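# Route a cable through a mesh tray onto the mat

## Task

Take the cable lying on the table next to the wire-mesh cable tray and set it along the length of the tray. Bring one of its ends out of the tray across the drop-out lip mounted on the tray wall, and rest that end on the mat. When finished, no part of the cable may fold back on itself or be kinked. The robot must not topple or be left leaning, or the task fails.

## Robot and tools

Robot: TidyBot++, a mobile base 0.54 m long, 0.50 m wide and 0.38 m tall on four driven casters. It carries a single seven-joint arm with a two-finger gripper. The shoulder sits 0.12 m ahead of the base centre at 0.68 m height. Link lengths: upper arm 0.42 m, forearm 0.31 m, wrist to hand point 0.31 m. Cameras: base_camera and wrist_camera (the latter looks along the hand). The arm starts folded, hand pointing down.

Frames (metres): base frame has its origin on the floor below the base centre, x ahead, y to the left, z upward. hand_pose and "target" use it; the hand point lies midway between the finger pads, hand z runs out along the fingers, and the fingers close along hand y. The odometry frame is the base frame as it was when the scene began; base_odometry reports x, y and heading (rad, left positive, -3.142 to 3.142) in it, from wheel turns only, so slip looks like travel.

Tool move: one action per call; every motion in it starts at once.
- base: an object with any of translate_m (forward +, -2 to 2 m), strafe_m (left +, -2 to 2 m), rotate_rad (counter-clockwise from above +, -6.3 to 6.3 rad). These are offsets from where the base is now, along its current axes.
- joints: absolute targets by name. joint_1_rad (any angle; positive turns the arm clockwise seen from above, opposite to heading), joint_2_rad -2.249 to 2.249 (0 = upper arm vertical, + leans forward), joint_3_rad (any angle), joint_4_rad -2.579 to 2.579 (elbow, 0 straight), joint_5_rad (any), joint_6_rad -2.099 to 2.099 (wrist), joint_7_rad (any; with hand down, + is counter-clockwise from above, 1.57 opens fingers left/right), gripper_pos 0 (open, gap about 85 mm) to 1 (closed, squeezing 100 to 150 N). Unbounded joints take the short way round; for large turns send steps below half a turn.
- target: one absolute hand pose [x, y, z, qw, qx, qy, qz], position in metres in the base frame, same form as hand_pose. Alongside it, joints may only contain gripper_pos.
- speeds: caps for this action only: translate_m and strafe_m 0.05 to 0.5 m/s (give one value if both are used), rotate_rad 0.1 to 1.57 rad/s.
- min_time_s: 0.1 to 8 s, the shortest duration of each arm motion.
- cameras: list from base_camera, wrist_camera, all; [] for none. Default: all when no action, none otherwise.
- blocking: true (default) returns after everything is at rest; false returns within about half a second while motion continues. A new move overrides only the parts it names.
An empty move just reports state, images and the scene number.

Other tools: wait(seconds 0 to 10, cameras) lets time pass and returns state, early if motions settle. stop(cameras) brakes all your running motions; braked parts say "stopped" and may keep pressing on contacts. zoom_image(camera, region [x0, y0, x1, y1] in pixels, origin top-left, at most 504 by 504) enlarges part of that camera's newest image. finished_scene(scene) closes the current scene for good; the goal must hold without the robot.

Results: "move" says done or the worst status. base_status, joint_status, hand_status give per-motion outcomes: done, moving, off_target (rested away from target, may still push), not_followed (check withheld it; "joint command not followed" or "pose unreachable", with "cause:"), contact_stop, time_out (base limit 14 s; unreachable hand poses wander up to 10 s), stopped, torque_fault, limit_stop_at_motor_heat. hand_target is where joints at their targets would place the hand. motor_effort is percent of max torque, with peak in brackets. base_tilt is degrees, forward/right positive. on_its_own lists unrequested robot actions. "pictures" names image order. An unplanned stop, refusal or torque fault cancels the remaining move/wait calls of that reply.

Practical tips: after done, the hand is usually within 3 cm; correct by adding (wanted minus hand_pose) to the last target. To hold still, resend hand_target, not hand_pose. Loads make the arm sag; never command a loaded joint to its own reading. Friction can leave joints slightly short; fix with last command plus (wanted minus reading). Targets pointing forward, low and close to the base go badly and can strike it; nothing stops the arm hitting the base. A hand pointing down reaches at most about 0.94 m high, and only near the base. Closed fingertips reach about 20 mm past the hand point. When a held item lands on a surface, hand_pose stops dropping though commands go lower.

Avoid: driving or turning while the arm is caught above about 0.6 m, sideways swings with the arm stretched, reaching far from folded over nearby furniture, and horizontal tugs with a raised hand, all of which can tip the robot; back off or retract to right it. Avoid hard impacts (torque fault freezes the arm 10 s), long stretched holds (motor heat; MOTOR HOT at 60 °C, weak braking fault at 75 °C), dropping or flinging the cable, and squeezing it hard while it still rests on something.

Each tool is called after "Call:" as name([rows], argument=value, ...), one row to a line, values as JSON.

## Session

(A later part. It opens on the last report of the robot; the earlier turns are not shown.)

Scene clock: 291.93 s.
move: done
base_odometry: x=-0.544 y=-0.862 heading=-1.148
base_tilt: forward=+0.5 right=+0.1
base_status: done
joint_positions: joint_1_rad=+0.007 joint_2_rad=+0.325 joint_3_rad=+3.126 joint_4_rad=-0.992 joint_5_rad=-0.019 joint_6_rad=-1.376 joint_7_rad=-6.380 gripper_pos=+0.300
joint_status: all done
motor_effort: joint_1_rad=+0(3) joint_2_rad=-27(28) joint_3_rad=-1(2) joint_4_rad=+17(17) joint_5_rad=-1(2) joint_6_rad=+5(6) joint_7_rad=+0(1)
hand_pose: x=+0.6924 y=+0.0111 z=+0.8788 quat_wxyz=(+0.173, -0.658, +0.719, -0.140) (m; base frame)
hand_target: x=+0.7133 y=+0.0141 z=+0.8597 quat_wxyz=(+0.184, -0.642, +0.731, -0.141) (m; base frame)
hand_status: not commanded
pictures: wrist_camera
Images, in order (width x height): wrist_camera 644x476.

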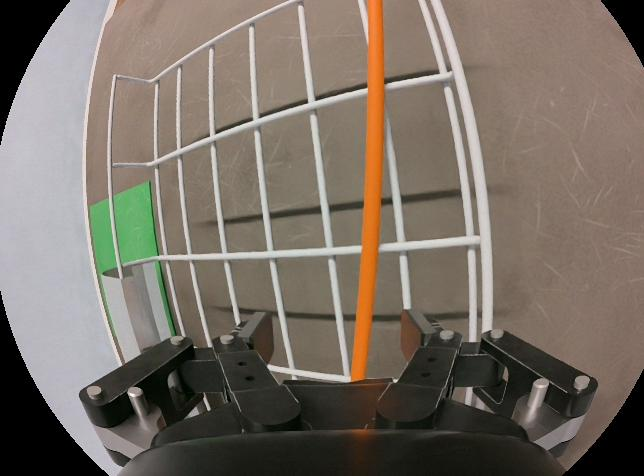

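Call:
move(base={"strafe_m": 0.3}, joints={"joint_2_rad": 0.40, "joint_4_rad": -0.94, "joint_6_rad": -1.34, "joint_7_rad": -0.05}, min_time_s=1.0, cameras=["wrist_camera"])

Scene clock: 321.97 s.
move: done
base_odometry: x=-0.270 y=-0.738 heading=-1.148
base_tilt: forward=+0.5 right=+0.1
base_status: done
joint_positions: joint_1_rad=-0.003 joint_2_rad=+0.366 joint_3_rad=+3.126 joint_4_rad=-0.981 joint_5_rad=-0.019 joint_6_rad=-1.376 joint_7_rad=-6.365 gripper_pos=+0.300
joint_status: all done
motor_effort: joint_1_rad=+0(3) joint_2_rad=-28(30) joint_3_rad=-1(3) joint_4_rad=+17(18) joint_5_rad=-1(2) joint_6_rad=+5(6) joint_7_rad=+0(1)
hand_pose: x=+0.7022 y=+0.0167 z=+0.8601 quat_wxyz=(+0.162, -0.669, +0.714, -0.130) (m; base frame)
hand_target: x=+0.7272 y=+0.0140 z=+0.8628 quat_wxyz=(+0.176, -0.675, +0.701, -0.147) (m; base frame)
hand_status: not commanded
pictures: wrist_camera
Images, in order (width x height): wrist_camera 644x476.

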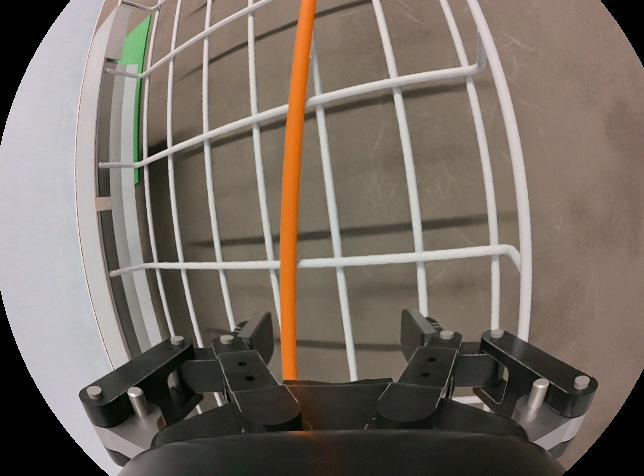

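Call:
move(joints={"joint_2_rad": 0.495, "joint_4_rad": -0.92, "joint_6_rad": -1.21}, min_time_s=1.5, cameras=["wrist_camera"])

Scene clock: 327.13 s.
move: done
base_odometry: x=-0.270 y=-0.738 heading=-1.148
base_tilt: forward=+0.4 right=+0.2
base_status: not commanded
joint_positions: joint_1_rad=-0.003 joint_2_rad=+0.455 joint_3_rad=+3.126 joint_4_rad=-0.966 joint_5_rad=-0.019 joint_6_rad=-1.289 joint_7_rad=-6.365 gripper_pos=+0.300
joint_status: all done
motor_effort: joint_1_rad=+0(1) joint_2_rad=-28(32) joint_3_rad=-1(2) joint_4_rad=+17(18) joint_5_rad=-1(1) joint_6_rad=+8(9) joint_7_rad=+0(0)
hand_pose: x=+0.7445 y=+0.0170 z=+0.8242 quat_wxyz=(+0.168, -0.667, +0.713, -0.134) (m; base frame)
hand_target: x=+0.7829 y=+0.0140 z=+0.8304 quat_wxyz=(+0.195, -0.669, +0.698, -0.165) (m; base frame)
hand_status: not commanded
pictures: wrist_camera
Images, in order (width x height): wrist_camera 644x476.

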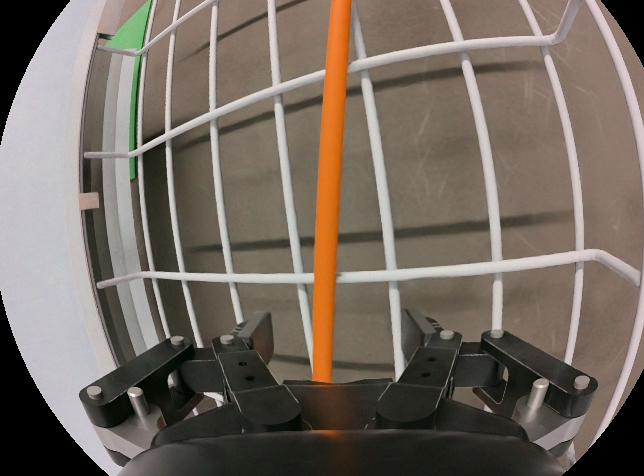

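Call:
move(joints={"joint_2_rad": 0.512, "joint_4_rad": -1.0, "joint_6_rad": -1.18}, min_time_s=1.0)

Call:
move(joints={"gripper_pos": 0.85}, cameras=["wrist_camera"])

Scene clock: 332.27 s.
move: done
base_odometry: x=-0.270 y=-0.738 heading=-1.148
base_tilt: forward=+0.5 right=+0.2
base_status: not commanded
joint_positions: joint_1_rad=-0.003 joint_2_rad=+0.455 joint_3_rad=+3.126 joint_4_rad=-0.968 joint_5_rad=-0.019 joint_6_rad=-1.287 joint_7_rad=-6.365 gripper_pos=+0.300
joint_status: all done
motor_effort: joint_1_rad=+0(1) joint_2_rad=-24(29) joint_3_rad=-1(2) joint_4_rad=+16(18) joint_5_rad=+0(1) joint_6_rad=+9(10) joint_7_rad=+0(0)
hand_pose: x=+0.7447 y=+0.0170 z=+0.8238 quat_wxyz=(+0.168, -0.667, +0.713, -0.134) (m; base frame)
hand_target: x=+0.7739 y=+0.0141 z=+0.7870 quat_wxyz=(+0.172, -0.674, +0.704, -0.143) (m; base frame)
hand_status: not commanded
pictures: none

Scene clock: 333.37 s.
move: done
base_odometry: x=-0.270 y=-0.738 heading=-1.148
base_tilt: forward=+0.4 right=+0.1
base_status: not commanded
joint_positions: joint_1_rad=-0.003 joint_2_rad=+0.496 joint_3_rad=+3.126 joint_4_rad=-0.992 joint_5_rad=-0.019 joint_6_rad=-1.194 joint_7_rad=-6.365 gripper_pos=+0.850
joint_status: all done
motor_effort: joint_1_rad=+0(1) joint_2_rad=-32(34) joint_3_rad=-1(2) joint_4_rad=+16(21) joint_5_rad=+0(1) joint_6_rad=+3(23) joint_7_rad=+0(1)
hand_pose: x=+0.7701 y=+0.0171 z=+0.7987 quat_wxyz=(+0.177, -0.664, +0.712, -0.143) (m; base frame)
hand_target: x=+0.7739 y=+0.0141 z=+0.7870 quat_wxyz=(+0.172, -0.674, +0.704, -0.143) (m; base frame)
hand_status: not commanded
pictures: wrist_camera
Images, in order (width x height): wrist_camera 644x476.

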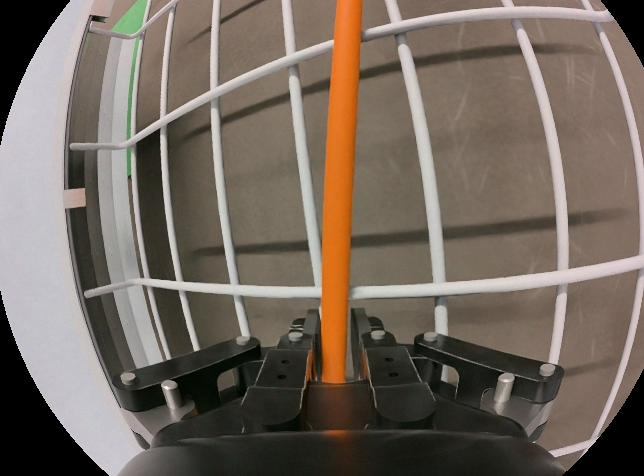

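Call:
move(joints={"gripper_pos": 0.96})

Call:
move(joints={"joint_2_rad": 0.50, "joint_4_rad": -0.84, "joint_6_rad": -1.28}, min_time_s=1.5, cameras=["wrist_camera"])

Scene clock: 336.67 s.
move: off_target
base_odometry: x=-0.270 y=-0.738 heading=-1.148
base_tilt: forward=+0.4 right=+0.1
base_status: not commanded
joint_positions: joint_1_rad=-0.003 joint_2_rad=+0.496 joint_3_rad=+3.126 joint_4_rad=-0.992 joint_5_rad=-0.019 joint_6_rad=-1.193 joint_7_rad=-6.365 gripper_pos=+0.915
joint_status: gripper_pos off_target (ended at +0.915, target +0.960)
motor_effort: joint_1_rad=+0(1) joint_2_rad=-31(32) joint_3_rad=-1(2) joint_4_rad=+14(15) joint_5_rad=-1(1) joint_6_rad=+1(2) joint_7_rad=+0(0)
hand_pose: x=+0.7704 y=+0.0170 z=+0.7989 quat_wxyz=(+0.178, -0.664, +0.712, -0.143) (m; base frame)
hand_target: x=+0.7739 y=+0.0141 z=+0.7870 quat_wxyz=(+0.172, -0.674, +0.704, -0.143) (m; base frame)
hand_status: not commanded
pictures: none

Scene clock: 338.47 s.
move: off_target
base_odometry: x=-0.270 y=-0.738 heading=-1.148
base_tilt: forward=+0.4 right=+0.1
base_status: not commanded
joint_positions: joint_1_rad=-0.003 joint_2_rad=+0.496 joint_3_rad=+3.126 joint_4_rad=-0.937 joint_5_rad=-0.019 joint_6_rad=-1.251 joint_7_rad=-6.365 gripper_pos=+0.915
joint_status: joint_4_rad off_target (ended at -0.937, target -0.840); the others done
motor_effort: joint_1_rad=+0(1) joint_2_rad=-37(38) joint_3_rad=-1(2) joint_4_rad=+24(24) joint_5_rad=-1(1) joint_6_rad=+13(14) joint_7_rad=+0(0)
hand_pose: x=+0.7679 y=+0.0169 z=+0.8159 quat_wxyz=(+0.177, -0.665, +0.712, -0.143) (m; base frame)
hand_target: x=+0.7815 y=+0.0139 z=+0.8533 quat_wxyz=(+0.197, -0.669, +0.697, -0.167) (m; base frame)
hand_status: not commanded
pictures: wrist_camera
Images, in order (width x height): wrist_camera 644x476.

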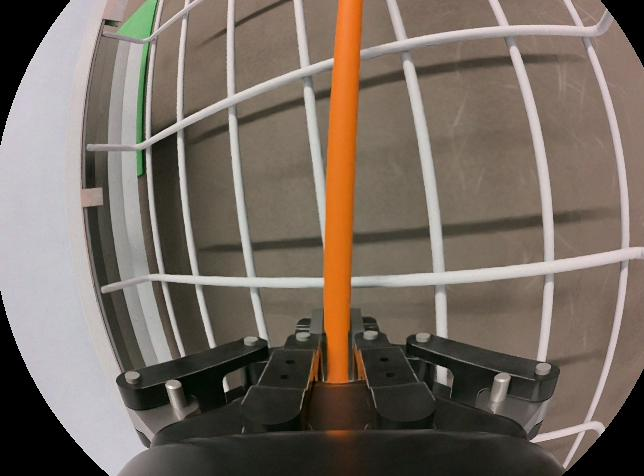

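Call:
move(joints={"joint_2_rad": 0.50, "joint_4_rad": -0.97, "joint_6_rad": -1.23}, min_time_s=0.5)

Call:
move(joints={"gripper_pos": 0.6}, cameras=["wrist_camera"])

Call:
zoom_image(camera="wrist_camera", region=[230, 220, 450, 400])

Scene clock: 342.07 s.
move: done
base_odometry: x=-0.270 y=-0.738 heading=-1.148
base_tilt: forward=+0.4 right=+0.1
base_status: not commanded
joint_positions: joint_1_rad=-0.003 joint_2_rad=+0.494 joint_3_rad=+3.126 joint_4_rad=-0.943 joint_5_rad=-0.019 joint_6_rad=-1.250 joint_7_rad=-6.365 gripper_pos=+0.915
joint_status: all done
motor_effort: joint_1_rad=+0(1) joint_2_rad=-32(38) joint_3_rad=-1(2) joint_4_rad=+17(24) joint_5_rad=-1(1) joint_6_rad=+5(14) joint_7_rad=+0(0)
hand_pose: x=+0.7664 y=+0.0169 z=+0.8144 quat_wxyz=(+0.176, -0.665, +0.712, -0.141) (m; base frame)
hand_target: x=+0.7662 y=+0.0141 z=+0.8015 quat_wxyz=(+0.169, -0.675, +0.704, -0.140) (m; base frame)
hand_status: not commanded
pictures: none

Scene clock: 342.80 s.
move: done
base_odometry: x=-0.270 y=-0.738 heading=-1.148
base_tilt: forward=+0.4 right=+0.1
base_status: not commanded
joint_positions: joint_1_rad=-0.003 joint_2_rad=+0.494 joint_3_rad=+3.126 joint_4_rad=-0.943 joint_5_rad=-0.019 joint_6_rad=-1.250 joint_7_rad=-6.365 gripper_pos=+0.600
joint_status: all done
motor_effort: joint_1_rad=+0(1) joint_2_rad=-32(33) joint_3_rad=-1(2) joint_4_rad=+17(17) joint_5_rad=-1(1) joint_6_rad=+5(5) joint_7_rad=+0(0)
hand_pose: x=+0.7664 y=+0.0169 z=+0.8144 quat_wxyz=(+0.176, -0.665, +0.712, -0.141) (m; base frame)
hand_target: x=+0.7662 y=+0.0141 z=+0.8015 quat_wxyz=(+0.169, -0.675, +0.704, -0.140) (m; base frame)
hand_status: not commanded
pictures: wrist_camera
Images, in order (width x height): wrist_camera 644x476.

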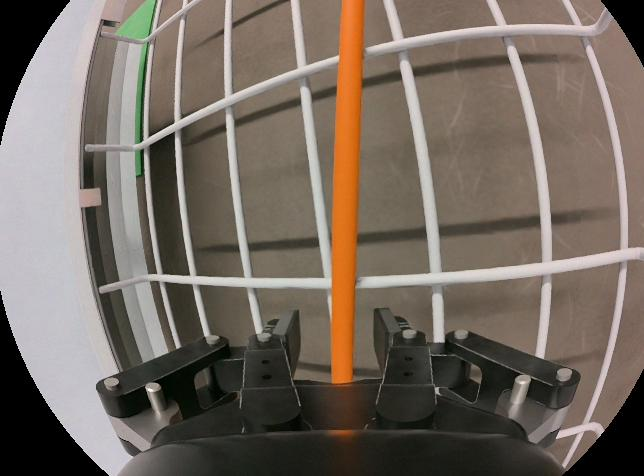

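Scaled by 2.291.

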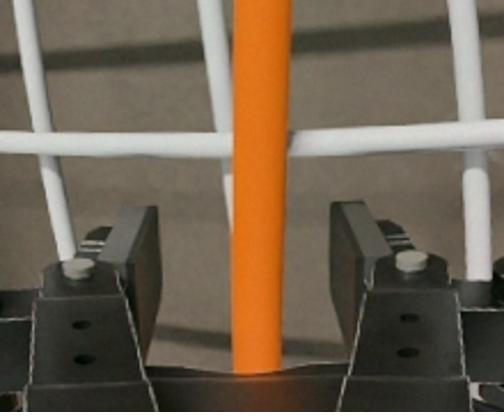

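Call:
move(joints={"joint_2_rad": 0.495, "joint_4_rad": -0.86, "joint_6_rad": -1.3}, min_time_s=0.5)

Call:
move(joints={"gripper_pos": 0.96}, cameras=["wrist_camera"])

Scene clock: 349.07 s.
move: done
base_odometry: x=-0.270 y=-0.738 heading=-1.148
base_tilt: forward=+0.4 right=+0.1
base_status: not commanded
joint_positions: joint_1_rad=-0.003 joint_2_rad=+0.492 joint_3_rad=+3.126 joint_4_rad=-0.898 joint_5_rad=-0.019 joint_6_rad=-1.251 joint_7_rad=-6.365 gripper_pos=+0.600
joint_status: all done
motor_effort: joint_1_rad=+0(1) joint_2_rad=-32(34) joint_3_rad=-1(2) joint_4_rad=+18(18) joint_5_rad=+0(1) joint_6_rad=+6(6) joint_7_rad=+0(0)
hand_pose: x=+0.7761 y=+0.0169 z=+0.8363 quat_wxyz=(+0.192, -0.661, +0.708, -0.157) (m; base frame)
hand_target: x=+0.7712 y=+0.0140 z=+0.8444 quat_wxyz=(+0.185, -0.672, +0.700, -0.155) (m; base frame)
hand_status: not commanded
pictures: none

Scene clock: 349.80 s.
move: done
base_odometry: x=-0.270 y=-0.738 heading=-1.148
base_tilt: forward=+0.5 right=+0.1
base_status: not commanded
joint_positions: joint_1_rad=-0.003 joint_2_rad=+0.492 joint_3_rad=+3.126 joint_4_rad=-0.898 joint_5_rad=-0.019 joint_6_rad=-1.251 joint_7_rad=-6.365 gripper_pos=+0.960
joint_status: all done
motor_effort: joint_1_rad=+0(0) joint_2_rad=-33(34) joint_3_rad=-1(2) joint_4_rad=+17(17) joint_5_rad=-1(1) joint_6_rad=+5(6) joint_7_rad=+0(0)
hand_pose: x=+0.7761 y=+0.0169 z=+0.8363 quat_wxyz=(+0.192, -0.661, +0.708, -0.157) (m; base frame)
hand_target: x=+0.7712 y=+0.0140 z=+0.8444 quat_wxyz=(+0.185, -0.672, +0.700, -0.155) (m; base frame)
hand_status: not commanded
pictures: wrist_camera
Images, in order (width x height): wrist_camera 644x476.

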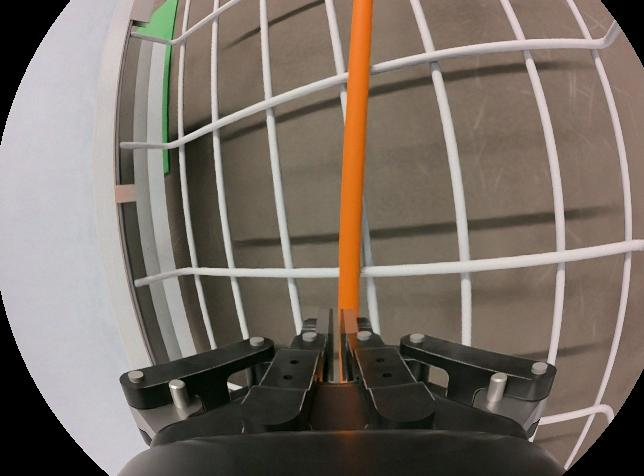

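Call:
move(joints={"gripper_pos": 0.6})

Call:
move(joints={"joint_2_rad": 0.495, "joint_4_rad": -0.958, "joint_6_rad": -1.3}, min_time_s=0.5)

Call:
move(joints={"gripper_pos": 0.96}, cameras=["wrist_camera"])

Scene clock: 353.53 s.
move: done
base_odometry: x=-0.270 y=-0.738 heading=-1.148
base_tilt: forward=+0.5 right=+0.1
base_status: not commanded
joint_positions: joint_1_rad=-0.003 joint_2_rad=+0.491 joint_3_rad=+3.126 joint_4_rad=-0.897 joint_5_rad=-0.019 joint_6_rad=-1.251 joint_7_rad=-6.365 gripper_pos=+0.600
joint_status: all done
motor_effort: joint_1_rad=+0(1) joint_2_rad=-33(33) joint_3_rad=-1(2) joint_4_rad=+17(17) joint_5_rad=+0(1) joint_6_rad=+6(6) joint_7_rad=+0(0)
hand_pose: x=+0.7761 y=+0.0169 z=+0.8375 quat_wxyz=(+0.193, -0.661, +0.708, -0.157) (m; base frame)
hand_target: x=+0.7712 y=+0.0140 z=+0.8444 quat_wxyz=(+0.185, -0.672, +0.700, -0.155) (m; base frame)
hand_status: not commanded
pictures: none

Scene clock: 354.43 s.
move: done
base_odometry: x=-0.270 y=-0.738 heading=-1.148
base_tilt: forward=+0.4 right=+0.2
base_status: not commanded
joint_positions: joint_1_rad=-0.003 joint_2_rad=+0.491 joint_3_rad=+3.126 joint_4_rad=-0.937 joint_5_rad=-0.019 joint_6_rad=-1.251 joint_7_rad=-6.365 gripper_pos=+0.600
joint_status: all done
motor_effort: joint_1_rad=+0(1) joint_2_rad=-33(33) joint_3_rad=-1(2) joint_4_rad=+17(18) joint_5_rad=+0(1) joint_6_rad=+5(7) joint_7_rad=+0(0)
hand_pose: x=+0.7671 y=+0.0169 z=+0.8196 quat_wxyz=(+0.179, -0.664, +0.711, -0.144) (m; base frame)
hand_target: x=+0.7487 y=+0.0140 z=+0.8012 quat_wxyz=(+0.150, -0.680, +0.708, -0.122) (m; base frame)
hand_status: not commanded
pictures: none

Scene clock: 355.17 s.
move: done
base_odometry: x=-0.270 y=-0.738 heading=-1.148
base_tilt: forward=+0.5 right=+0.1
base_status: not commanded
joint_positions: joint_1_rad=-0.003 joint_2_rad=+0.488 joint_3_rad=+3.126 joint_4_rad=-0.937 joint_5_rad=-0.019 joint_6_rad=-1.251 joint_7_rad=-6.365 gripper_pos=+0.937
joint_status: all done
motor_effort: joint_1_rad=-1(1) joint_2_rad=-31(33) joint_3_rad=-2(2) joint_4_rad=+16(17) joint_5_rad=-1(2) joint_6_rad=+5(5) joint_7_rad=+0(0)
hand_pose: x=+0.7667 y=+0.0169 z=+0.8213 quat_wxyz=(+0.180, -0.664, +0.711, -0.145) (m; base frame)
hand_target: x=+0.7487 y=+0.0140 z=+0.8012 quat_wxyz=(+0.150, -0.680, +0.708, -0.122) (m; base frame)
hand_status: not commanded
pictures: wrist_camera
Images, in order (width x height): wrist_camera 644x476.

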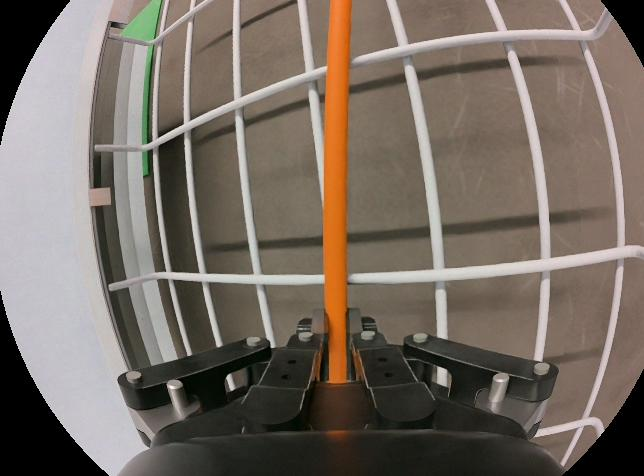

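Call:
move(joints={"joint_2_rad": 0.52, "joint_4_rad": -0.76, "joint_6_rad": -1.35}, min_time_s=1.0)

Call:
move(base={"strafe_m": 0.22}, speeds={"strafe_m": 0.2}, cameras=["wrist_camera"])

Scene clock: 359.20 s.
move: done
base_odometry: x=-0.270 y=-0.738 heading=-1.148
base_tilt: forward=+0.5 right=+0.2
base_status: not commanded
joint_positions: joint_1_rad=-0.003 joint_2_rad=+0.489 joint_3_rad=+3.126 joint_4_rad=-0.805 joint_5_rad=-0.019 joint_6_rad=-1.275 joint_7_rad=-6.365 gripper_pos=+0.937
joint_status: all done
motor_effort: joint_1_rad=+0(1) joint_2_rad=-33(34) joint_3_rad=-1(3) joint_4_rad=+17(19) joint_5_rad=-1(2) joint_6_rad=+6(7) joint_7_rad=+0(0)
hand_pose: x=+0.7873 y=+0.0169 z=+0.8782 quat_wxyz=(+0.218, -0.655, +0.701, -0.180) (m; base frame)
hand_target: x=+0.7813 y=+0.0138 z=+0.8659 quat_wxyz=(+0.194, -0.670, +0.697, -0.163) (m; base frame)
hand_status: not commanded
pictures: none

Scene clock: 361.03 s.
move: done
base_odometry: x=-0.069 y=-0.648 heading=-1.148
base_tilt: forward=+0.4 right=+0.1
base_status: done
joint_positions: joint_1_rad=+0.001 joint_2_rad=+0.489 joint_3_rad=+3.126 joint_4_rad=-0.805 joint_5_rad=-0.019 joint_6_rad=-1.275 joint_7_rad=-6.365 gripper_pos=+0.937
joint_status: not commanded
motor_effort: joint_1_rad=+0(4) joint_2_rad=-33(34) joint_3_rad=-1(4) joint_4_rad=+17(18) joint_5_rad=-1(3) joint_6_rad=+6(7) joint_7_rad=+0(0)
hand_pose: x=+0.7873 y=+0.0143 z=+0.8782 quat_wxyz=(+0.218, -0.654, +0.702, -0.180) (m; base frame)
hand_target: x=+0.7813 y=+0.0138 z=+0.8659 quat_wxyz=(+0.194, -0.670, +0.697, -0.163) (m; base frame)
hand_status: not commanded
pictures: wrist_camera
Images, in order (width x height): wrist_camera 644x476.

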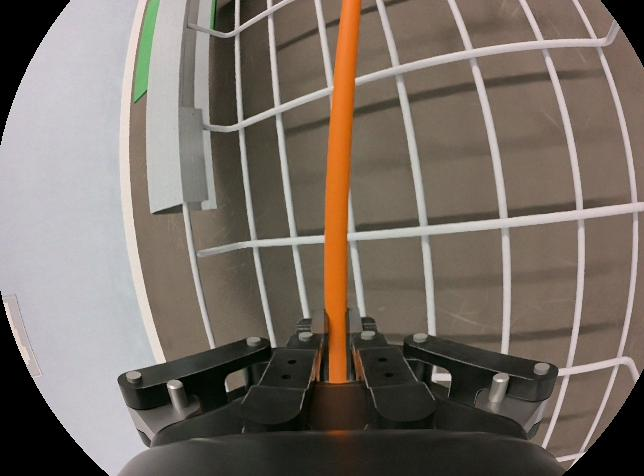

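Call:
move(joints={"joint_2_rad": 0.50, "joint_4_rad": -0.95, "joint_6_rad": -1.26}, min_time_s=1.0)

Call:
move(joints={"gripper_pos": 0.5})

Call:
move(joints={"joint_2_rad": 0.40, "joint_4_rad": -0.80, "joint_6_rad": -1.40}, min_time_s=1.0)

Call:
move(base={"strafe_m": -0.44}, cameras=["wrist_camera"])

Scene clock: 369.80 s.
move: done
base_odometry: x=-0.069 y=-0.648 heading=-1.148
base_tilt: forward=+0.5 right=+0.2
base_status: not commanded
joint_positions: joint_1_rad=+0.001 joint_2_rad=+0.489 joint_3_rad=+3.126 joint_4_rad=-0.924 joint_5_rad=-0.019 joint_6_rad=-1.275 joint_7_rad=-6.365 gripper_pos=+0.937
joint_status: all done
motor_effort: joint_1_rad=+0(1) joint_2_rad=-32(34) joint_3_rad=-1(2) joint_4_rad=+17(18) joint_5_rad=+0(1) joint_6_rad=+5(8) joint_7_rad=+0(0)
hand_pose: x=+0.7631 y=+0.0144 z=+0.8233 quat_wxyz=(+0.175, -0.664, +0.713, -0.142) (m; base frame)
hand_target: x=+0.7627 y=+0.0140 z=+0.8064 quat_wxyz=(+0.165, -0.676, +0.705, -0.137) (m; base frame)
hand_status: not commanded
pictures: none

Scene clock: 370.60 s.
move: done
base_odometry: x=-0.069 y=-0.648 heading=-1.148
base_tilt: forward=+0.4 right=+0.1
base_status: not commanded
joint_positions: joint_1_rad=+0.001 joint_2_rad=+0.489 joint_3_rad=+3.126 joint_4_rad=-0.924 joint_5_rad=-0.019 joint_6_rad=-1.275 joint_7_rad=-6.365 gripper_pos=+0.500
joint_status: all done
motor_effort: joint_1_rad=+0(1) joint_2_rad=-32(33) joint_3_rad=-1(2) joint_4_rad=+17(17) joint_5_rad=-1(1) joint_6_rad=+5(5) joint_7_rad=+0(0)
hand_pose: x=+0.7631 y=+0.0144 z=+0.8233 quat_wxyz=(+0.175, -0.664, +0.713, -0.142) (m; base frame)
hand_target: x=+0.7627 y=+0.0140 z=+0.8064 quat_wxyz=(+0.165, -0.676, +0.705, -0.137) (m; base frame)
hand_status: not commanded
pictures: none

Scene clock: 372.00 s.
move: done
base_odometry: x=-0.069 y=-0.648 heading=-1.148
base_tilt: forward=+0.5 right=+0.2
base_status: not commanded
joint_positions: joint_1_rad=+0.001 joint_2_rad=+0.392 joint_3_rad=+3.126 joint_4_rad=-0.839 joint_5_rad=-0.019 joint_6_rad=-1.325 joint_7_rad=-6.365 gripper_pos=+0.500
joint_status: all done
motor_effort: joint_1_rad=+0(1) joint_2_rad=-29(33) joint_3_rad=-1(2) joint_4_rad=+17(18) joint_5_rad=-1(1) joint_6_rad=+6(7) joint_7_rad=+0(1)
hand_pose: x=+0.7479 y=+0.0143 z=+0.9159 quat_wxyz=(+0.222, -0.653, +0.700, -0.185) (m; base frame)
hand_target: x=+0.7360 y=+0.0138 z=+0.9167 quat_wxyz=(+0.204, -0.669, +0.694, -0.174) (m; base frame)
hand_status: not commanded
pictures: none

Scene clock: 374.27 s.
move: done
base_odometry: x=-0.471 y=-0.829 heading=-1.148
base_tilt: forward=+0.4 right=+0.2
base_status: done
joint_positions: joint_1_rad=+0.007 joint_2_rad=+0.392 joint_3_rad=+3.126 joint_4_rad=-0.838 joint_5_rad=-0.019 joint_6_rad=-1.326 joint_7_rad=-6.365 gripper_pos=+0.500
joint_status: not commanded
motor_effort: joint_1_rad=+0(3) joint_2_rad=-29(31) joint_3_rad=-1(3) joint_4_rad=+17(17) joint_5_rad=-1(2) joint_6_rad=+6(6) joint_7_rad=+0(0)
hand_pose: x=+0.7478 y=+0.0103 z=+0.9160 quat_wxyz=(+0.221, -0.651, +0.702, -0.185) (m; base frame)
hand_target: x=+0.7360 y=+0.0138 z=+0.9167 quat_wxyz=(+0.204, -0.669, +0.694, -0.174) (m; base frame)
hand_status: not commanded
pictures: wrist_camera
Images, in order (width x height): wrist_camera 644x476.

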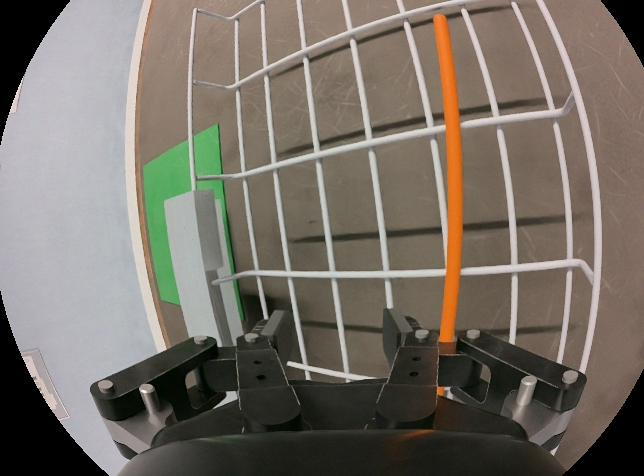

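Call:
move(base={"strafe_m": 0.1}, joints={"joint_2_rad": 0.6, "joint_4_rad": -0.655, "joint_6_rad": -1.63, "joint_7_rad": -0.2, "gripper_pos": 0.4}, min_time_s=1.5, cameras=["wrist_camera"])

Scene clock: 420.00 s.
move: done
base_odometry: x=-0.380 y=-0.788 heading=-1.148
base_tilt: forward=+0.4 right=+0.1
base_status: done
joint_positions: joint_1_rad=-0.001 joint_2_rad=+0.565 joint_3_rad=+3.126 joint_4_rad=-0.698 joint_5_rad=-0.019 joint_6_rad=-1.555 joint_7_rad=-6.441 gripper_pos=+0.400
joint_status: all done
motor_effort: joint_1_rad=+0(4) joint_2_rad=-33(35) joint_3_rad=-1(3) joint_4_rad=+15(18) joint_5_rad=-1(2) joint_6_rad=+4(7) joint_7_rad=+0(1)
hand_pose: x=+0.7425 y=+0.0152 z=+0.8374 quat_wxyz=(+0.132, -0.647, +0.745, -0.093) (m; base frame)
hand_target: x=+0.7341 y=+0.0131 z=+0.8259 quat_wxyz=(+0.108, -0.633, +0.763, -0.069) (m; base frame)
hand_status: not commanded
pictures: wrist_camera
Images, in order (width x height): wrist_camera 644x476.

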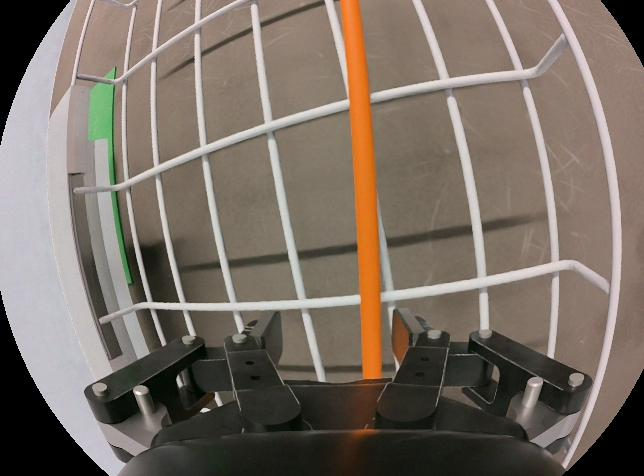

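Call:
move(joints={"joint_2_rad": 0.545, "joint_4_rad": -0.83, "joint_6_rad": -1.415, "gripper_pos": 0.6}, min_time_s=1.0, cameras=["wrist_camera"])

Scene clock: 424.40 s.
move: done
base_odometry: x=-0.380 y=-0.788 heading=-1.148
base_tilt: forward=+0.5 right=+0.1
base_status: not commanded
joint_positions: joint_1_rad=-0.001 joint_2_rad=+0.535 joint_3_rad=+3.126 joint_4_rad=-0.794 joint_5_rad=-0.019 joint_6_rad=-1.487 joint_7_rad=-6.441 gripper_pos=+0.600
joint_status: all done
motor_effort: joint_1_rad=-1(1) joint_2_rad=-30(34) joint_3_rad=-1(2) joint_4_rad=+15(16) joint_5_rad=-1(1) joint_6_rad=+4(5) joint_7_rad=+0(0)
hand_pose: x=+0.7378 y=+0.0154 z=+0.8243 quat_wxyz=(+0.133, -0.646, +0.746, -0.094) (m; base frame)
hand_target: x=+0.7524 y=+0.0138 z=+0.8108 quat_wxyz=(+0.145, -0.627, +0.759, -0.099) (m; base frame)
hand_status: not commanded
pictures: wrist_camera
Images, in order (width x height): wrist_camera 644x476.

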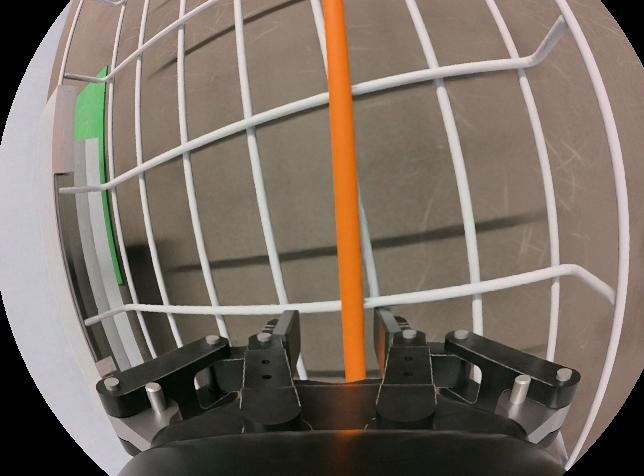

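Call:
move(joints={"gripper_pos": 0.96}, cameras=["wrist_camera"])

Scene clock: 426.57 s.
move: done
base_odometry: x=-0.380 y=-0.788 heading=-1.148
base_tilt: forward=+0.5 right=+0.2
base_status: not commanded
joint_positions: joint_1_rad=-0.001 joint_2_rad=+0.532 joint_3_rad=+3.126 joint_4_rad=-0.799 joint_5_rad=-0.019 joint_6_rad=-1.486 joint_7_rad=-6.441 gripper_pos=+0.938
joint_status: all done
motor_effort: joint_1_rad=+0(2) joint_2_rad=-32(33) joint_3_rad=-1(1) joint_4_rad=+15(16) joint_5_rad=-1(1) joint_6_rad=+4(6) joint_7_rad=+0(0)
hand_pose: x=+0.7369 y=+0.0154 z=+0.8245 quat_wxyz=(+0.133, -0.646, +0.746, -0.094) (m; base frame)
hand_target: x=+0.7524 y=+0.0138 z=+0.8108 quat_wxyz=(+0.145, -0.627, +0.759, -0.099) (m; base frame)
hand_status: not commanded
pictures: wrist_camera
Images, in order (width x height): wrist_camera 644x476.

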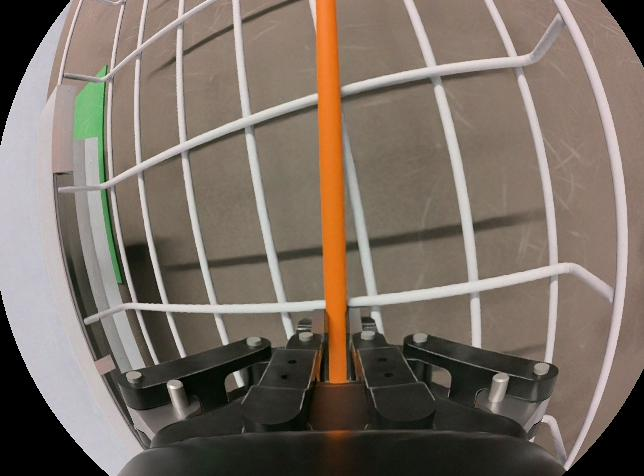

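Call:
move(joints={"joint_2_rad": 0.32, "joint_4_rad": -0.72, "joint_6_rad": -1.49}, min_time_s=2.0)

Call:
move(base={"translate_m": 0.03, "strafe_m": 0.07}, joints={"joint_2_rad": 0.775, "joint_4_rad": -0.39, "joint_6_rad": -0.89}, min_time_s=3.0, cameras=["wrist_camera"])

Scene clock: 437.07 s.
move: done
base_odometry: x=-0.380 y=-0.788 heading=-1.148
base_tilt: forward=+0.5 right=+0.2
base_status: not commanded
joint_positions: joint_1_rad=-0.001 joint_2_rad=+0.323 joint_3_rad=+3.126 joint_4_rad=-0.766 joint_5_rad=-0.019 joint_6_rad=-1.486 joint_7_rad=-6.441 gripper_pos=+0.938
joint_status: all done
motor_effort: joint_1_rad=+0(1) joint_2_rad=-27(34) joint_3_rad=+0(2) joint_4_rad=+16(17) joint_5_rad=-1(1) joint_6_rad=+6(7) joint_7_rad=+0(0)
hand_pose: x=+0.6979 y=+0.0153 z=+0.9645 quat_wxyz=(+0.222, -0.630, +0.724, -0.171) (m; base frame)
hand_target: x=+0.7008 y=+0.0136 z=+0.9856 quat_wxyz=(+0.242, -0.610, +0.733, -0.180) (m; base frame)
hand_status: not commanded
pictures: none

Scene clock: 440.40 s.
move: done
base_odometry: x=-0.304 y=-0.786 heading=-1.147
base_tilt: forward=+0.5 right=+0.2
base_status: done
joint_positions: joint_1_rad=+0.002 joint_2_rad=+0.739 joint_3_rad=+3.126 joint_4_rad=-0.441 joint_5_rad=-0.019 joint_6_rad=-0.978 joint_7_rad=-6.441 gripper_pos=+0.938
joint_status: all done
motor_effort: joint_1_rad=+1(3) joint_2_rad=-41(43) joint_3_rad=-1(3) joint_4_rad=+19(20) joint_5_rad=+0(3) joint_6_rad=+9(10) joint_7_rad=+0(0)
hand_pose: x=+0.9522 y=+0.0120 z=+0.9401 quat_wxyz=(+0.370, -0.573, +0.670, -0.294) (m; base frame)
hand_target: x=+0.9775 y=+0.0111 z=+0.9619 quat_wxyz=(+0.411, -0.542, +0.663, -0.314) (m; base frame)
hand_status: not commanded
pictures: wrist_camera
Images, in order (width x height): wrist_camera 644x476.

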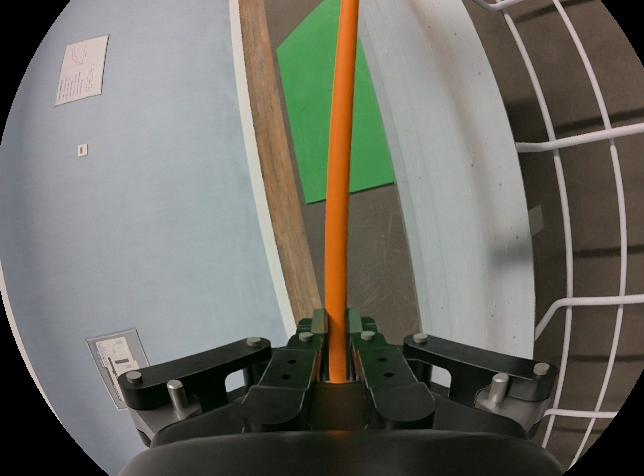

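Call:
move(joints={"joint_2_rad": 0.735, "joint_4_rad": -0.72, "joint_6_rad": -0.60}, min_time_s=2.0, cameras=["wrist_camera"])

Scene clock: 445.57 s.
move: done
base_odometry: x=-0.304 y=-0.786 heading=-1.147
base_tilt: forward=+0.5 right=+0.1
base_status: not commanded
joint_positions: joint_1_rad=+0.002 joint_2_rad=+0.734 joint_3_rad=+3.126 joint_4_rad=-0.688 joint_5_rad=-0.019 joint_6_rad=-0.682 joint_7_rad=-6.441 gripper_pos=+0.938
joint_status: all done
motor_effort: joint_1_rad=+0(1) joint_2_rad=-41(42) joint_3_rad=-2(2) joint_4_rad=+18(20) joint_5_rad=-1(1) joint_6_rad=+9(11) joint_7_rad=+0(0)
hand_pose: x=+0.9795 y=+0.0118 z=+0.8835 quat_wxyz=(+0.388, -0.562, +0.662, -0.310) (m; base frame)
hand_target: x=+0.9887 y=+0.0113 z=+0.8856 quat_wxyz=(+0.410, -0.540, +0.664, -0.315) (m; base frame)
hand_status: not commanded
pictures: wrist_camera
Images, in order (width x height): wrist_camera 644x476.

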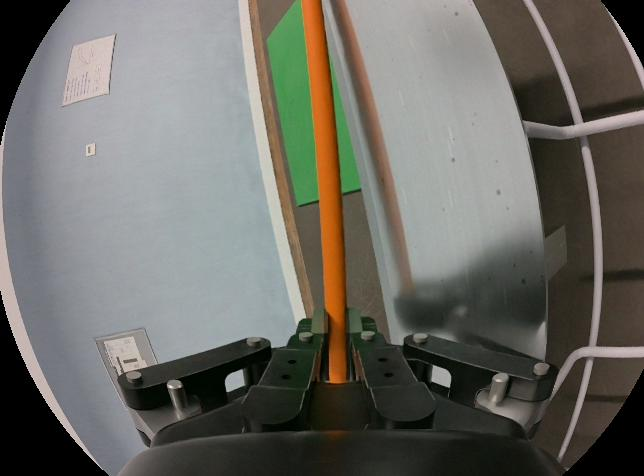

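Call:
move(joints={"joint_2_rad": 0.858, "joint_4_rad": -0.525, "joint_6_rad": -0.60}, min_time_s=2.0, cameras=["wrist_camera"])

Scene clock: 462.17 s.
move: done
base_odometry: x=-0.304 y=-0.786 heading=-1.147
base_tilt: forward=+0.4 right=+0.2
base_status: not commanded
joint_positions: joint_1_rad=+0.002 joint_2_rad=+0.806 joint_3_rad=+3.126 joint_4_rad=-0.573 joint_5_rad=-0.019 joint_6_rad=-0.682 joint_7_rad=-6.441 gripper_pos=+0.938
joint_status: all done
motor_effort: joint_1_rad=+1(2) joint_2_rad=-42(43) joint_3_rad=-1(2) joint_4_rad=+19(20) joint_5_rad=+0(1) joint_6_rad=+9(10) joint_7_rad=+0(0)
hand_pose: x=+1.0057 y=+0.0112 z=+0.8864 quat_wxyz=(+0.402, -0.555, +0.654, -0.321) (m; base frame)
hand_target: x=+1.0312 y=+0.0100 z=+0.8912 quat_wxyz=(+0.434, -0.527, +0.650, -0.334) (m; base frame)
hand_status: not commanded
pictures: wrist_camera
Images, in order (width x height): wrist_camera 644x476.

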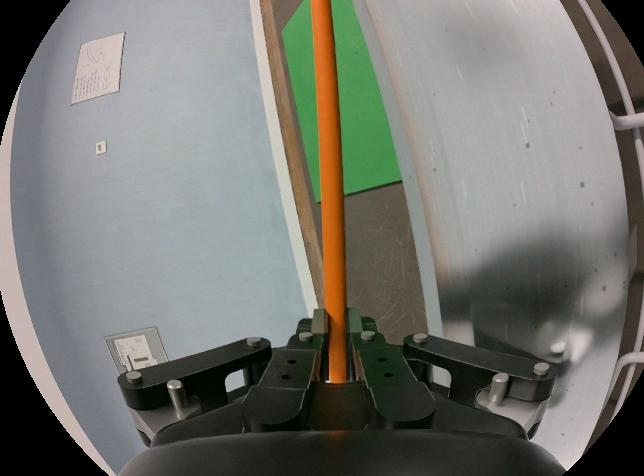

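Call:
move(joints={"gripper_pos": 0.7}, cameras=["wrist_camera"])

Scene clock: 468.30 s.
move: done
base_odometry: x=-0.304 y=-0.786 heading=-1.147
base_tilt: forward=+0.4 right=+0.1
base_status: not commanded
joint_positions: joint_1_rad=+0.002 joint_2_rad=+0.807 joint_3_rad=+3.126 joint_4_rad=-0.571 joint_5_rad=-0.019 joint_6_rad=-0.677 joint_7_rad=-6.442 gripper_pos=+0.700
joint_status: all done
motor_effort: joint_1_rad=+0(1) joint_2_rad=-42(43) joint_3_rad=-2(2) joint_4_rad=+18(19) joint_5_rad=-1(1) joint_6_rad=+9(9) joint_7_rad=+0(0)
hand_pose: x=+1.0067 y=+0.0111 z=+0.8880 quat_wxyz=(+0.404, -0.554, +0.653, -0.323) (m; base frame)
hand_target: x=+1.0312 y=+0.0100 z=+0.8912 quat_wxyz=(+0.434, -0.527, +0.650, -0.334) (m; base frame)
hand_status: not commanded
pictures: wrist_camera
Images, in order (width x height): wrist_camera 644x476.

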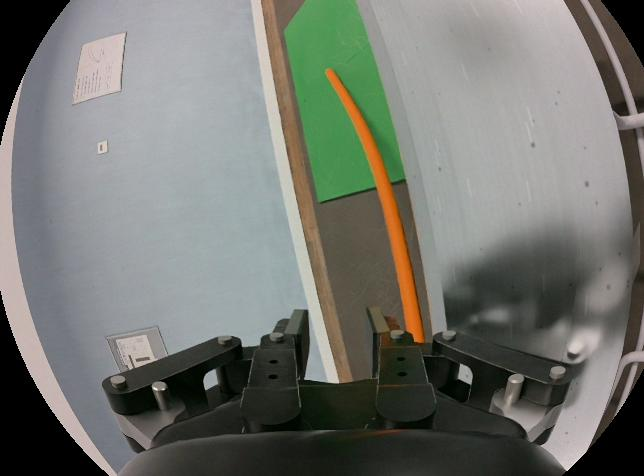

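Call:
move(joints={"joint_2_rad": 0.74, "joint_4_rad": -0.39, "joint_6_rad": -0.9}, min_time_s=1.5, cameras=["wrist_camera"])

Call:
move(joints={"joint_2_rad": 0.40, "joint_4_rad": -0.60, "joint_6_rad": -1.40}, min_time_s=1.5, cameras=["wrist_camera"])

Scene clock: 473.27 s.
move: done
base_odometry: x=-0.304 y=-0.786 heading=-1.147
base_tilt: forward=+0.5 right=+0.2
base_status: not commanded
joint_positions: joint_1_rad=+0.002 joint_2_rad=+0.734 joint_3_rad=+3.126 joint_4_rad=-0.434 joint_5_rad=-0.019 joint_6_rad=-0.817 joint_7_rad=-6.442 gripper_pos=+0.700
joint_status: all done
motor_effort: joint_1_rad=+0(1) joint_2_rad=-40(44) joint_3_rad=-1(2) joint_4_rad=+18(21) joint_5_rad=+0(1) joint_6_rad=+9(10) joint_7_rad=+0(0)
hand_pose: x=+0.9748 y=+0.0112 z=+0.9925 quat_wxyz=(+0.427, -0.543, +0.637, -0.342) (m; base frame)
hand_target: x=+0.9658 y=+0.0112 z=+0.9889 quat_wxyz=(+0.419, -0.538, +0.657, -0.321) (m; base frame)
hand_status: not commanded
pictures: wrist_camera
Images, in order (width x height): wrist_camera 644x476.

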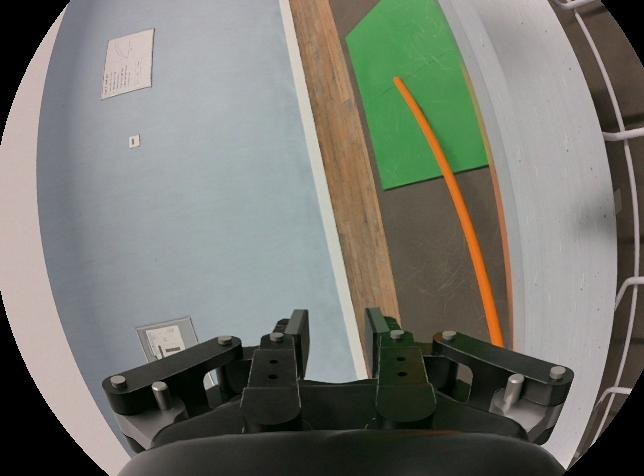

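Scene clock: 475.43 s.
move: done
base_odometry: x=-0.304 y=-0.786 heading=-1.147
base_tilt: forward=+0.5 right=+0.1
base_status: not commanded
joint_positions: joint_1_rad=+0.002 joint_2_rad=+0.396 joint_3_rad=+3.126 joint_4_rad=-0.570 joint_5_rad=-0.019 joint_6_rad=-1.318 joint_7_rad=-6.442 gripper_pos=+0.700
joint_status: all done
motor_effort: joint_1_rad=+0(1) joint_2_rad=-28(43) joint_3_rad=-1(2) joint_4_rad=+16(19) joint_5_rad=-1(1) joint_6_rad=+8(10) joint_7_rad=+0(1)
hand_pose: x=+0.7749 y=+0.0135 z=+1.0454 quat_wxyz=(+0.326, -0.595, +0.688, -0.258) (m; base frame)
hand_target: x=+0.7573 y=+0.0135 z=+1.0098 quat_wxyz=(+0.290, -0.595, +0.717, -0.218) (m; base frame)
hand_status: not commanded
pictures: wrist_camera
Images, in order (width x height): wrist_camera 644x476.

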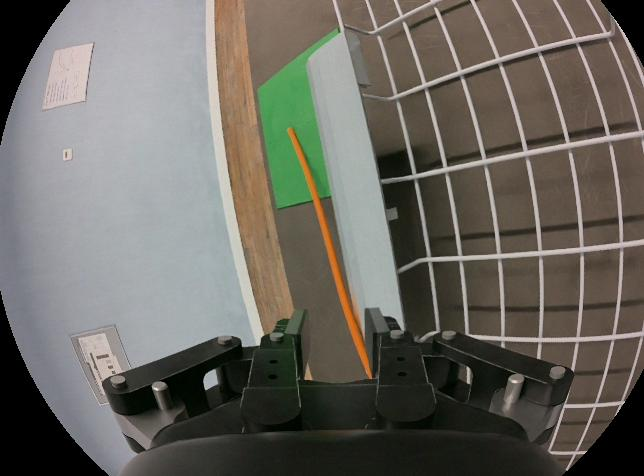

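Call:
move(base={"translate_m": -0.25, "strafe_m": 0.2}, joints={"joint_2_rad": 0.1, "joint_4_rad": -0.7, "joint_6_rad": -1.55, "joint_7_rad": 1.57, "gripper_pos": 0.0}, cameras=["wrist_camera"])

Call:
zoom_image(camera="wrist_camera", region=[240, 50, 560, 250])

Scene clock: 480.10 s.
move: done
base_odometry: x=-0.224 y=-0.476 heading=-1.147
base_tilt: forward=+0.4 right=+0.1
base_status: done
joint_positions: joint_1_rad=+0.001 joint_2_rad=+0.092 joint_3_rad=+3.126 joint_4_rad=-0.670 joint_5_rad=-0.019 joint_6_rad=-1.469 joint_7_rad=-4.757 gripper_pos=+0.000
joint_status: all done
motor_effort: joint_1_rad=+0(2) joint_2_rad=-17(33) joint_3_rad=+0(2) joint_4_rad=+14(17) joint_5_rad=-1(1) joint_6_rad=+8(9) joint_7_rad=+0(1)
hand_pose: x=+0.6203 y=+0.0141 z=+1.1374 quat_wxyz=(+0.023, -0.898, +0.011, -0.439) (m; base frame)
hand_target: x=+0.6076 y=+0.0137 z=+1.1008 quat_wxyz=(+0.013, -0.923, -0.009, -0.385) (m; base frame)
hand_status: not commanded
pictures: wrist_camera
Images, in order (width x height): wrist_camera 644x476.

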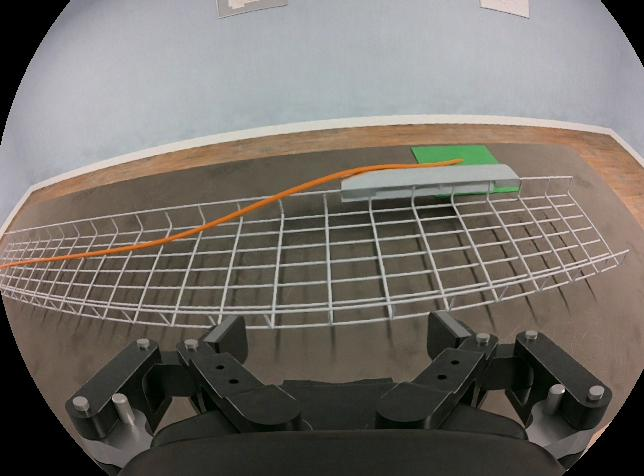

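Scaled by 1.575.

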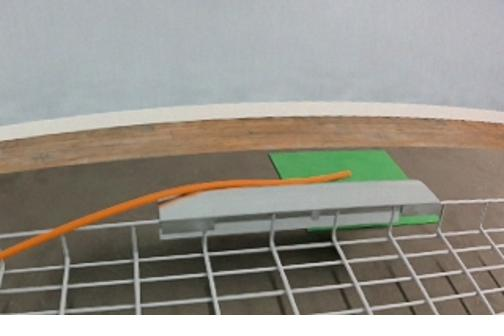

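Call:
move(base={"translate_m": 0.245, "strafe_m": 0.165}, joints={"joint_2_rad": 0.69, "joint_4_rad": -0.445, "joint_6_rad": -1.21, "joint_7_rad": 0.31, "gripper_pos": 0.4}, min_time_s=2.0, cameras=["wrist_camera"])

Scene clock: 518.60 s.
move: done
base_odometry: x=+0.028 y=-0.632 heading=-1.147
base_tilt: forward=+0.5 right=+0.1
base_status: done
joint_positions: joint_1_rad=+0.000 joint_2_rad=+0.662 joint_3_rad=+3.126 joint_4_rad=-0.489 joint_5_rad=-0.019 joint_6_rad=-1.288 joint_7_rad=-5.929 gripper_pos=+0.400
joint_status: all done
motor_effort: joint_1_rad=+0(3) joint_2_rad=-36(40) joint_3_rad=-1(3) joint_4_rad=+17(18) joint_5_rad=-1(2) joint_6_rad=+7(10) joint_7_rad=+0(1)
hand_pose: x=+0.8657 y=+0.0144 z=+0.9044 quat_wxyz=(+0.210, -0.773, +0.532, -0.273) (m; base frame)
hand_target: x=+0.8941 y=+0.0127 z=+0.9216 quat_wxyz=(+0.242, -0.746, +0.541, -0.303) (m; base frame)
hand_status: not commanded
pictures: wrist_camera
Images, in order (width x height): wrist_camera 644x476.

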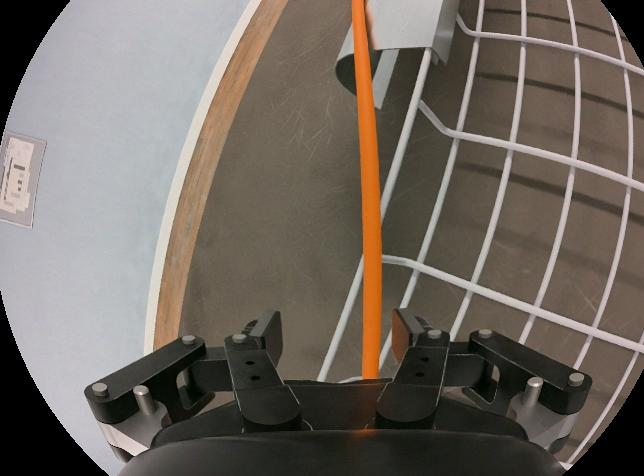

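Call:
move(joints={"joint_2_rad": 0.70, "joint_4_rad": -0.66, "joint_6_rad": -1.06}, min_time_s=1.5, cameras=["wrist_camera"])

Scene clock: 524.60 s.
move: done
base_odometry: x=+0.028 y=-0.632 heading=-1.147
base_tilt: forward=+0.5 right=+0.1
base_status: not commanded
joint_positions: joint_1_rad=+0.000 joint_2_rad=+0.663 joint_3_rad=+3.126 joint_4_rad=-0.631 joint_5_rad=-0.019 joint_6_rad=-1.139 joint_7_rad=-5.931 gripper_pos=+0.400
joint_status: all done
motor_effort: joint_1_rad=+0(1) joint_2_rad=-37(39) joint_3_rad=-1(2) joint_4_rad=+17(19) joint_5_rad=-1(1) joint_6_rad=+7(9) joint_7_rad=+0(0)
hand_pose: x=+0.8827 y=+0.0147 z=+0.8633 quat_wxyz=(+0.212, -0.771, +0.534, -0.275) (m; base frame)
hand_target: x=+0.9028 y=+0.0132 z=+0.8360 quat_wxyz=(+0.221, -0.757, +0.550, -0.275) (m; base frame)
hand_status: not commanded
pictures: wrist_camera
Images, in order (width x height): wrist_camera 644x476.

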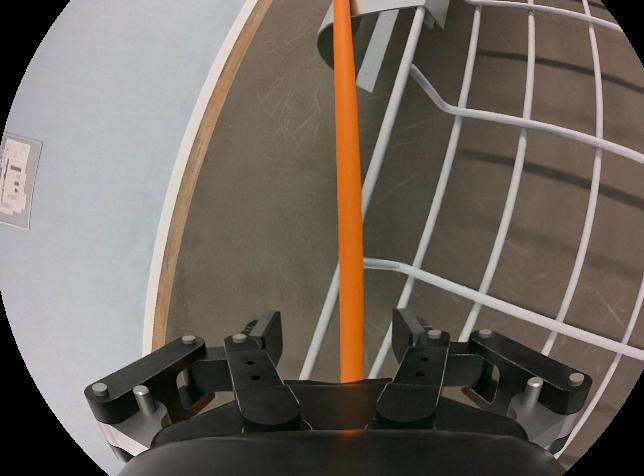

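Call:
move(joints={"gripper_pos": 0.96}, cameras=["wrist_camera"])

Scene clock: 526.80 s.
move: off_target
base_odometry: x=+0.027 y=-0.632 heading=-1.147
base_tilt: forward=+0.4 right=+0.2
base_status: not commanded
joint_positions: joint_1_rad=+0.000 joint_2_rad=+0.662 joint_3_rad=+3.126 joint_4_rad=-0.633 joint_5_rad=-0.019 joint_6_rad=-1.116 joint_7_rad=-5.941 gripper_pos=+0.927
joint_status: gripper_pos off_target (ended at +0.927, target +0.960)
motor_effort: joint_1_rad=+0(1) joint_2_rad=-35(38) joint_3_rad=-1(2) joint_4_rad=+16(20) joint_5_rad=+0(1) joint_6_rad=+7(14) joint_7_rad=+1(1)
hand_pose: x=+0.8874 y=+0.0146 z=+0.8675 quat_wxyz=(+0.219, -0.765, +0.536, -0.282) (m; base frame)
hand_target: x=+0.9028 y=+0.0132 z=+0.8360 quat_wxyz=(+0.221, -0.757, +0.550, -0.275) (m; base frame)
hand_status: not commanded
pictures: wrist_camera
Images, in order (width x height): wrist_camera 644x476.

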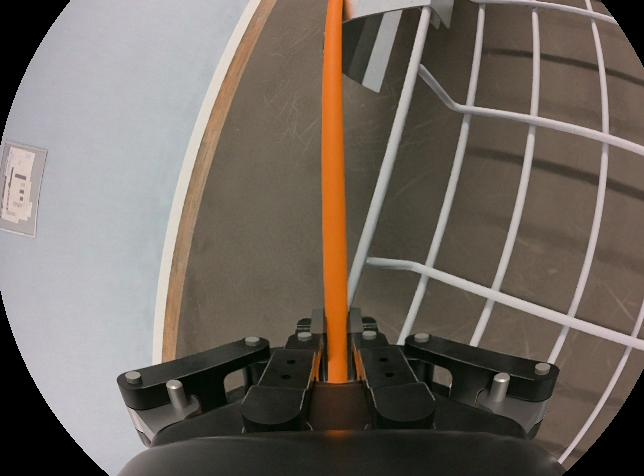

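Call:
move(joints={"gripper_pos": 0.5})

Call:
move(joints={"joint_2_rad": 0.62, "joint_4_rad": -0.58, "joint_6_rad": -1.21, "joint_7_rad": 0.22}, min_time_s=1.0)

Call:
move(base={"strafe_m": 0.1}, cameras=["wrist_camera"])

Scene clock: 530.87 s.
move: done
base_odometry: x=+0.027 y=-0.632 heading=-1.147
base_tilt: forward=+0.4 right=+0.1
base_status: not commanded
joint_positions: joint_1_rad=+0.000 joint_2_rad=+0.666 joint_3_rad=+3.126 joint_4_rad=-0.634 joint_5_rad=-0.019 joint_6_rad=-1.116 joint_7_rad=-5.942 gripper_pos=+0.500
joint_status: all done
motor_effort: joint_1_rad=+0(1) joint_2_rad=-38(39) joint_3_rad=-1(2) joint_4_rad=+17(18) joint_5_rad=-1(1) joint_6_rad=+7(7) joint_7_rad=+0(1)
hand_pose: x=+0.8880 y=+0.0147 z=+0.8642 quat_wxyz=(+0.218, -0.765, +0.537, -0.280) (m; base frame)
hand_target: x=+0.9028 y=+0.0132 z=+0.8360 quat_wxyz=(+0.221, -0.757, +0.550, -0.275) (m; base frame)
hand_status: not commanded
pictures: none

Scene clock: 532.27 s.
move: done
base_odometry: x=+0.027 y=-0.632 heading=-1.147
base_tilt: forward=+0.4 right=+0.1
base_status: not commanded
joint_positions: joint_1_rad=+0.000 joint_2_rad=+0.616 joint_3_rad=+3.126 joint_4_rad=-0.621 joint_5_rad=-0.019 joint_6_rad=-1.139 joint_7_rad=-6.021 gripper_pos=+0.500
joint_status: all done
motor_effort: joint_1_rad=+0(0) joint_2_rad=-36(39) joint_3_rad=-1(2) joint_4_rad=+18(18) joint_5_rad=-1(1) joint_6_rad=+7(8) joint_7_rad=+0(1)
hand_pose: x=+0.8745 y=+0.0146 z=+0.9036 quat_wxyz=(+0.240, -0.739, +0.561, -0.286) (m; base frame)
hand_target: x=+0.8641 y=+0.0132 z=+0.9068 quat_wxyz=(+0.236, -0.731, +0.581, -0.269) (m; base frame)
hand_status: not commanded
pictures: none

Scene clock: 533.63 s.
move: done
base_odometry: x=+0.119 y=-0.590 heading=-1.147
base_tilt: forward=+0.4 right=+0.1
base_status: done
joint_positions: joint_1_rad=-0.004 joint_2_rad=+0.616 joint_3_rad=+3.126 joint_4_rad=-0.621 joint_5_rad=-0.019 joint_6_rad=-1.139 joint_7_rad=-6.021 gripper_pos=+0.500
joint_status: not commanded
motor_effort: joint_1_rad=-1(4) joint_2_rad=-36(38) joint_3_rad=-1(3) joint_4_rad=+17(18) joint_5_rad=-1(1) joint_6_rad=+7(8) joint_7_rad=+0(0)
hand_pose: x=+0.8744 y=+0.0173 z=+0.9038 quat_wxyz=(+0.240, -0.739, +0.560, -0.286) (m; base frame)
hand_target: x=+0.8641 y=+0.0132 z=+0.9068 quat_wxyz=(+0.236, -0.731, +0.581, -0.269) (m; base frame)
hand_status: not commanded
pictures: wrist_camera
Images, in order (width x height): wrist_camera 644x476.

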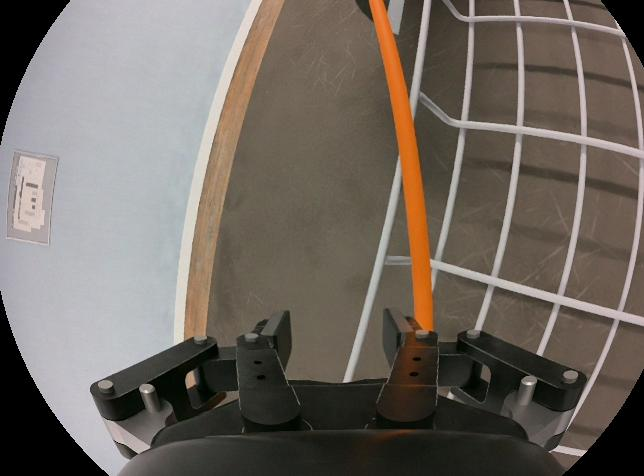

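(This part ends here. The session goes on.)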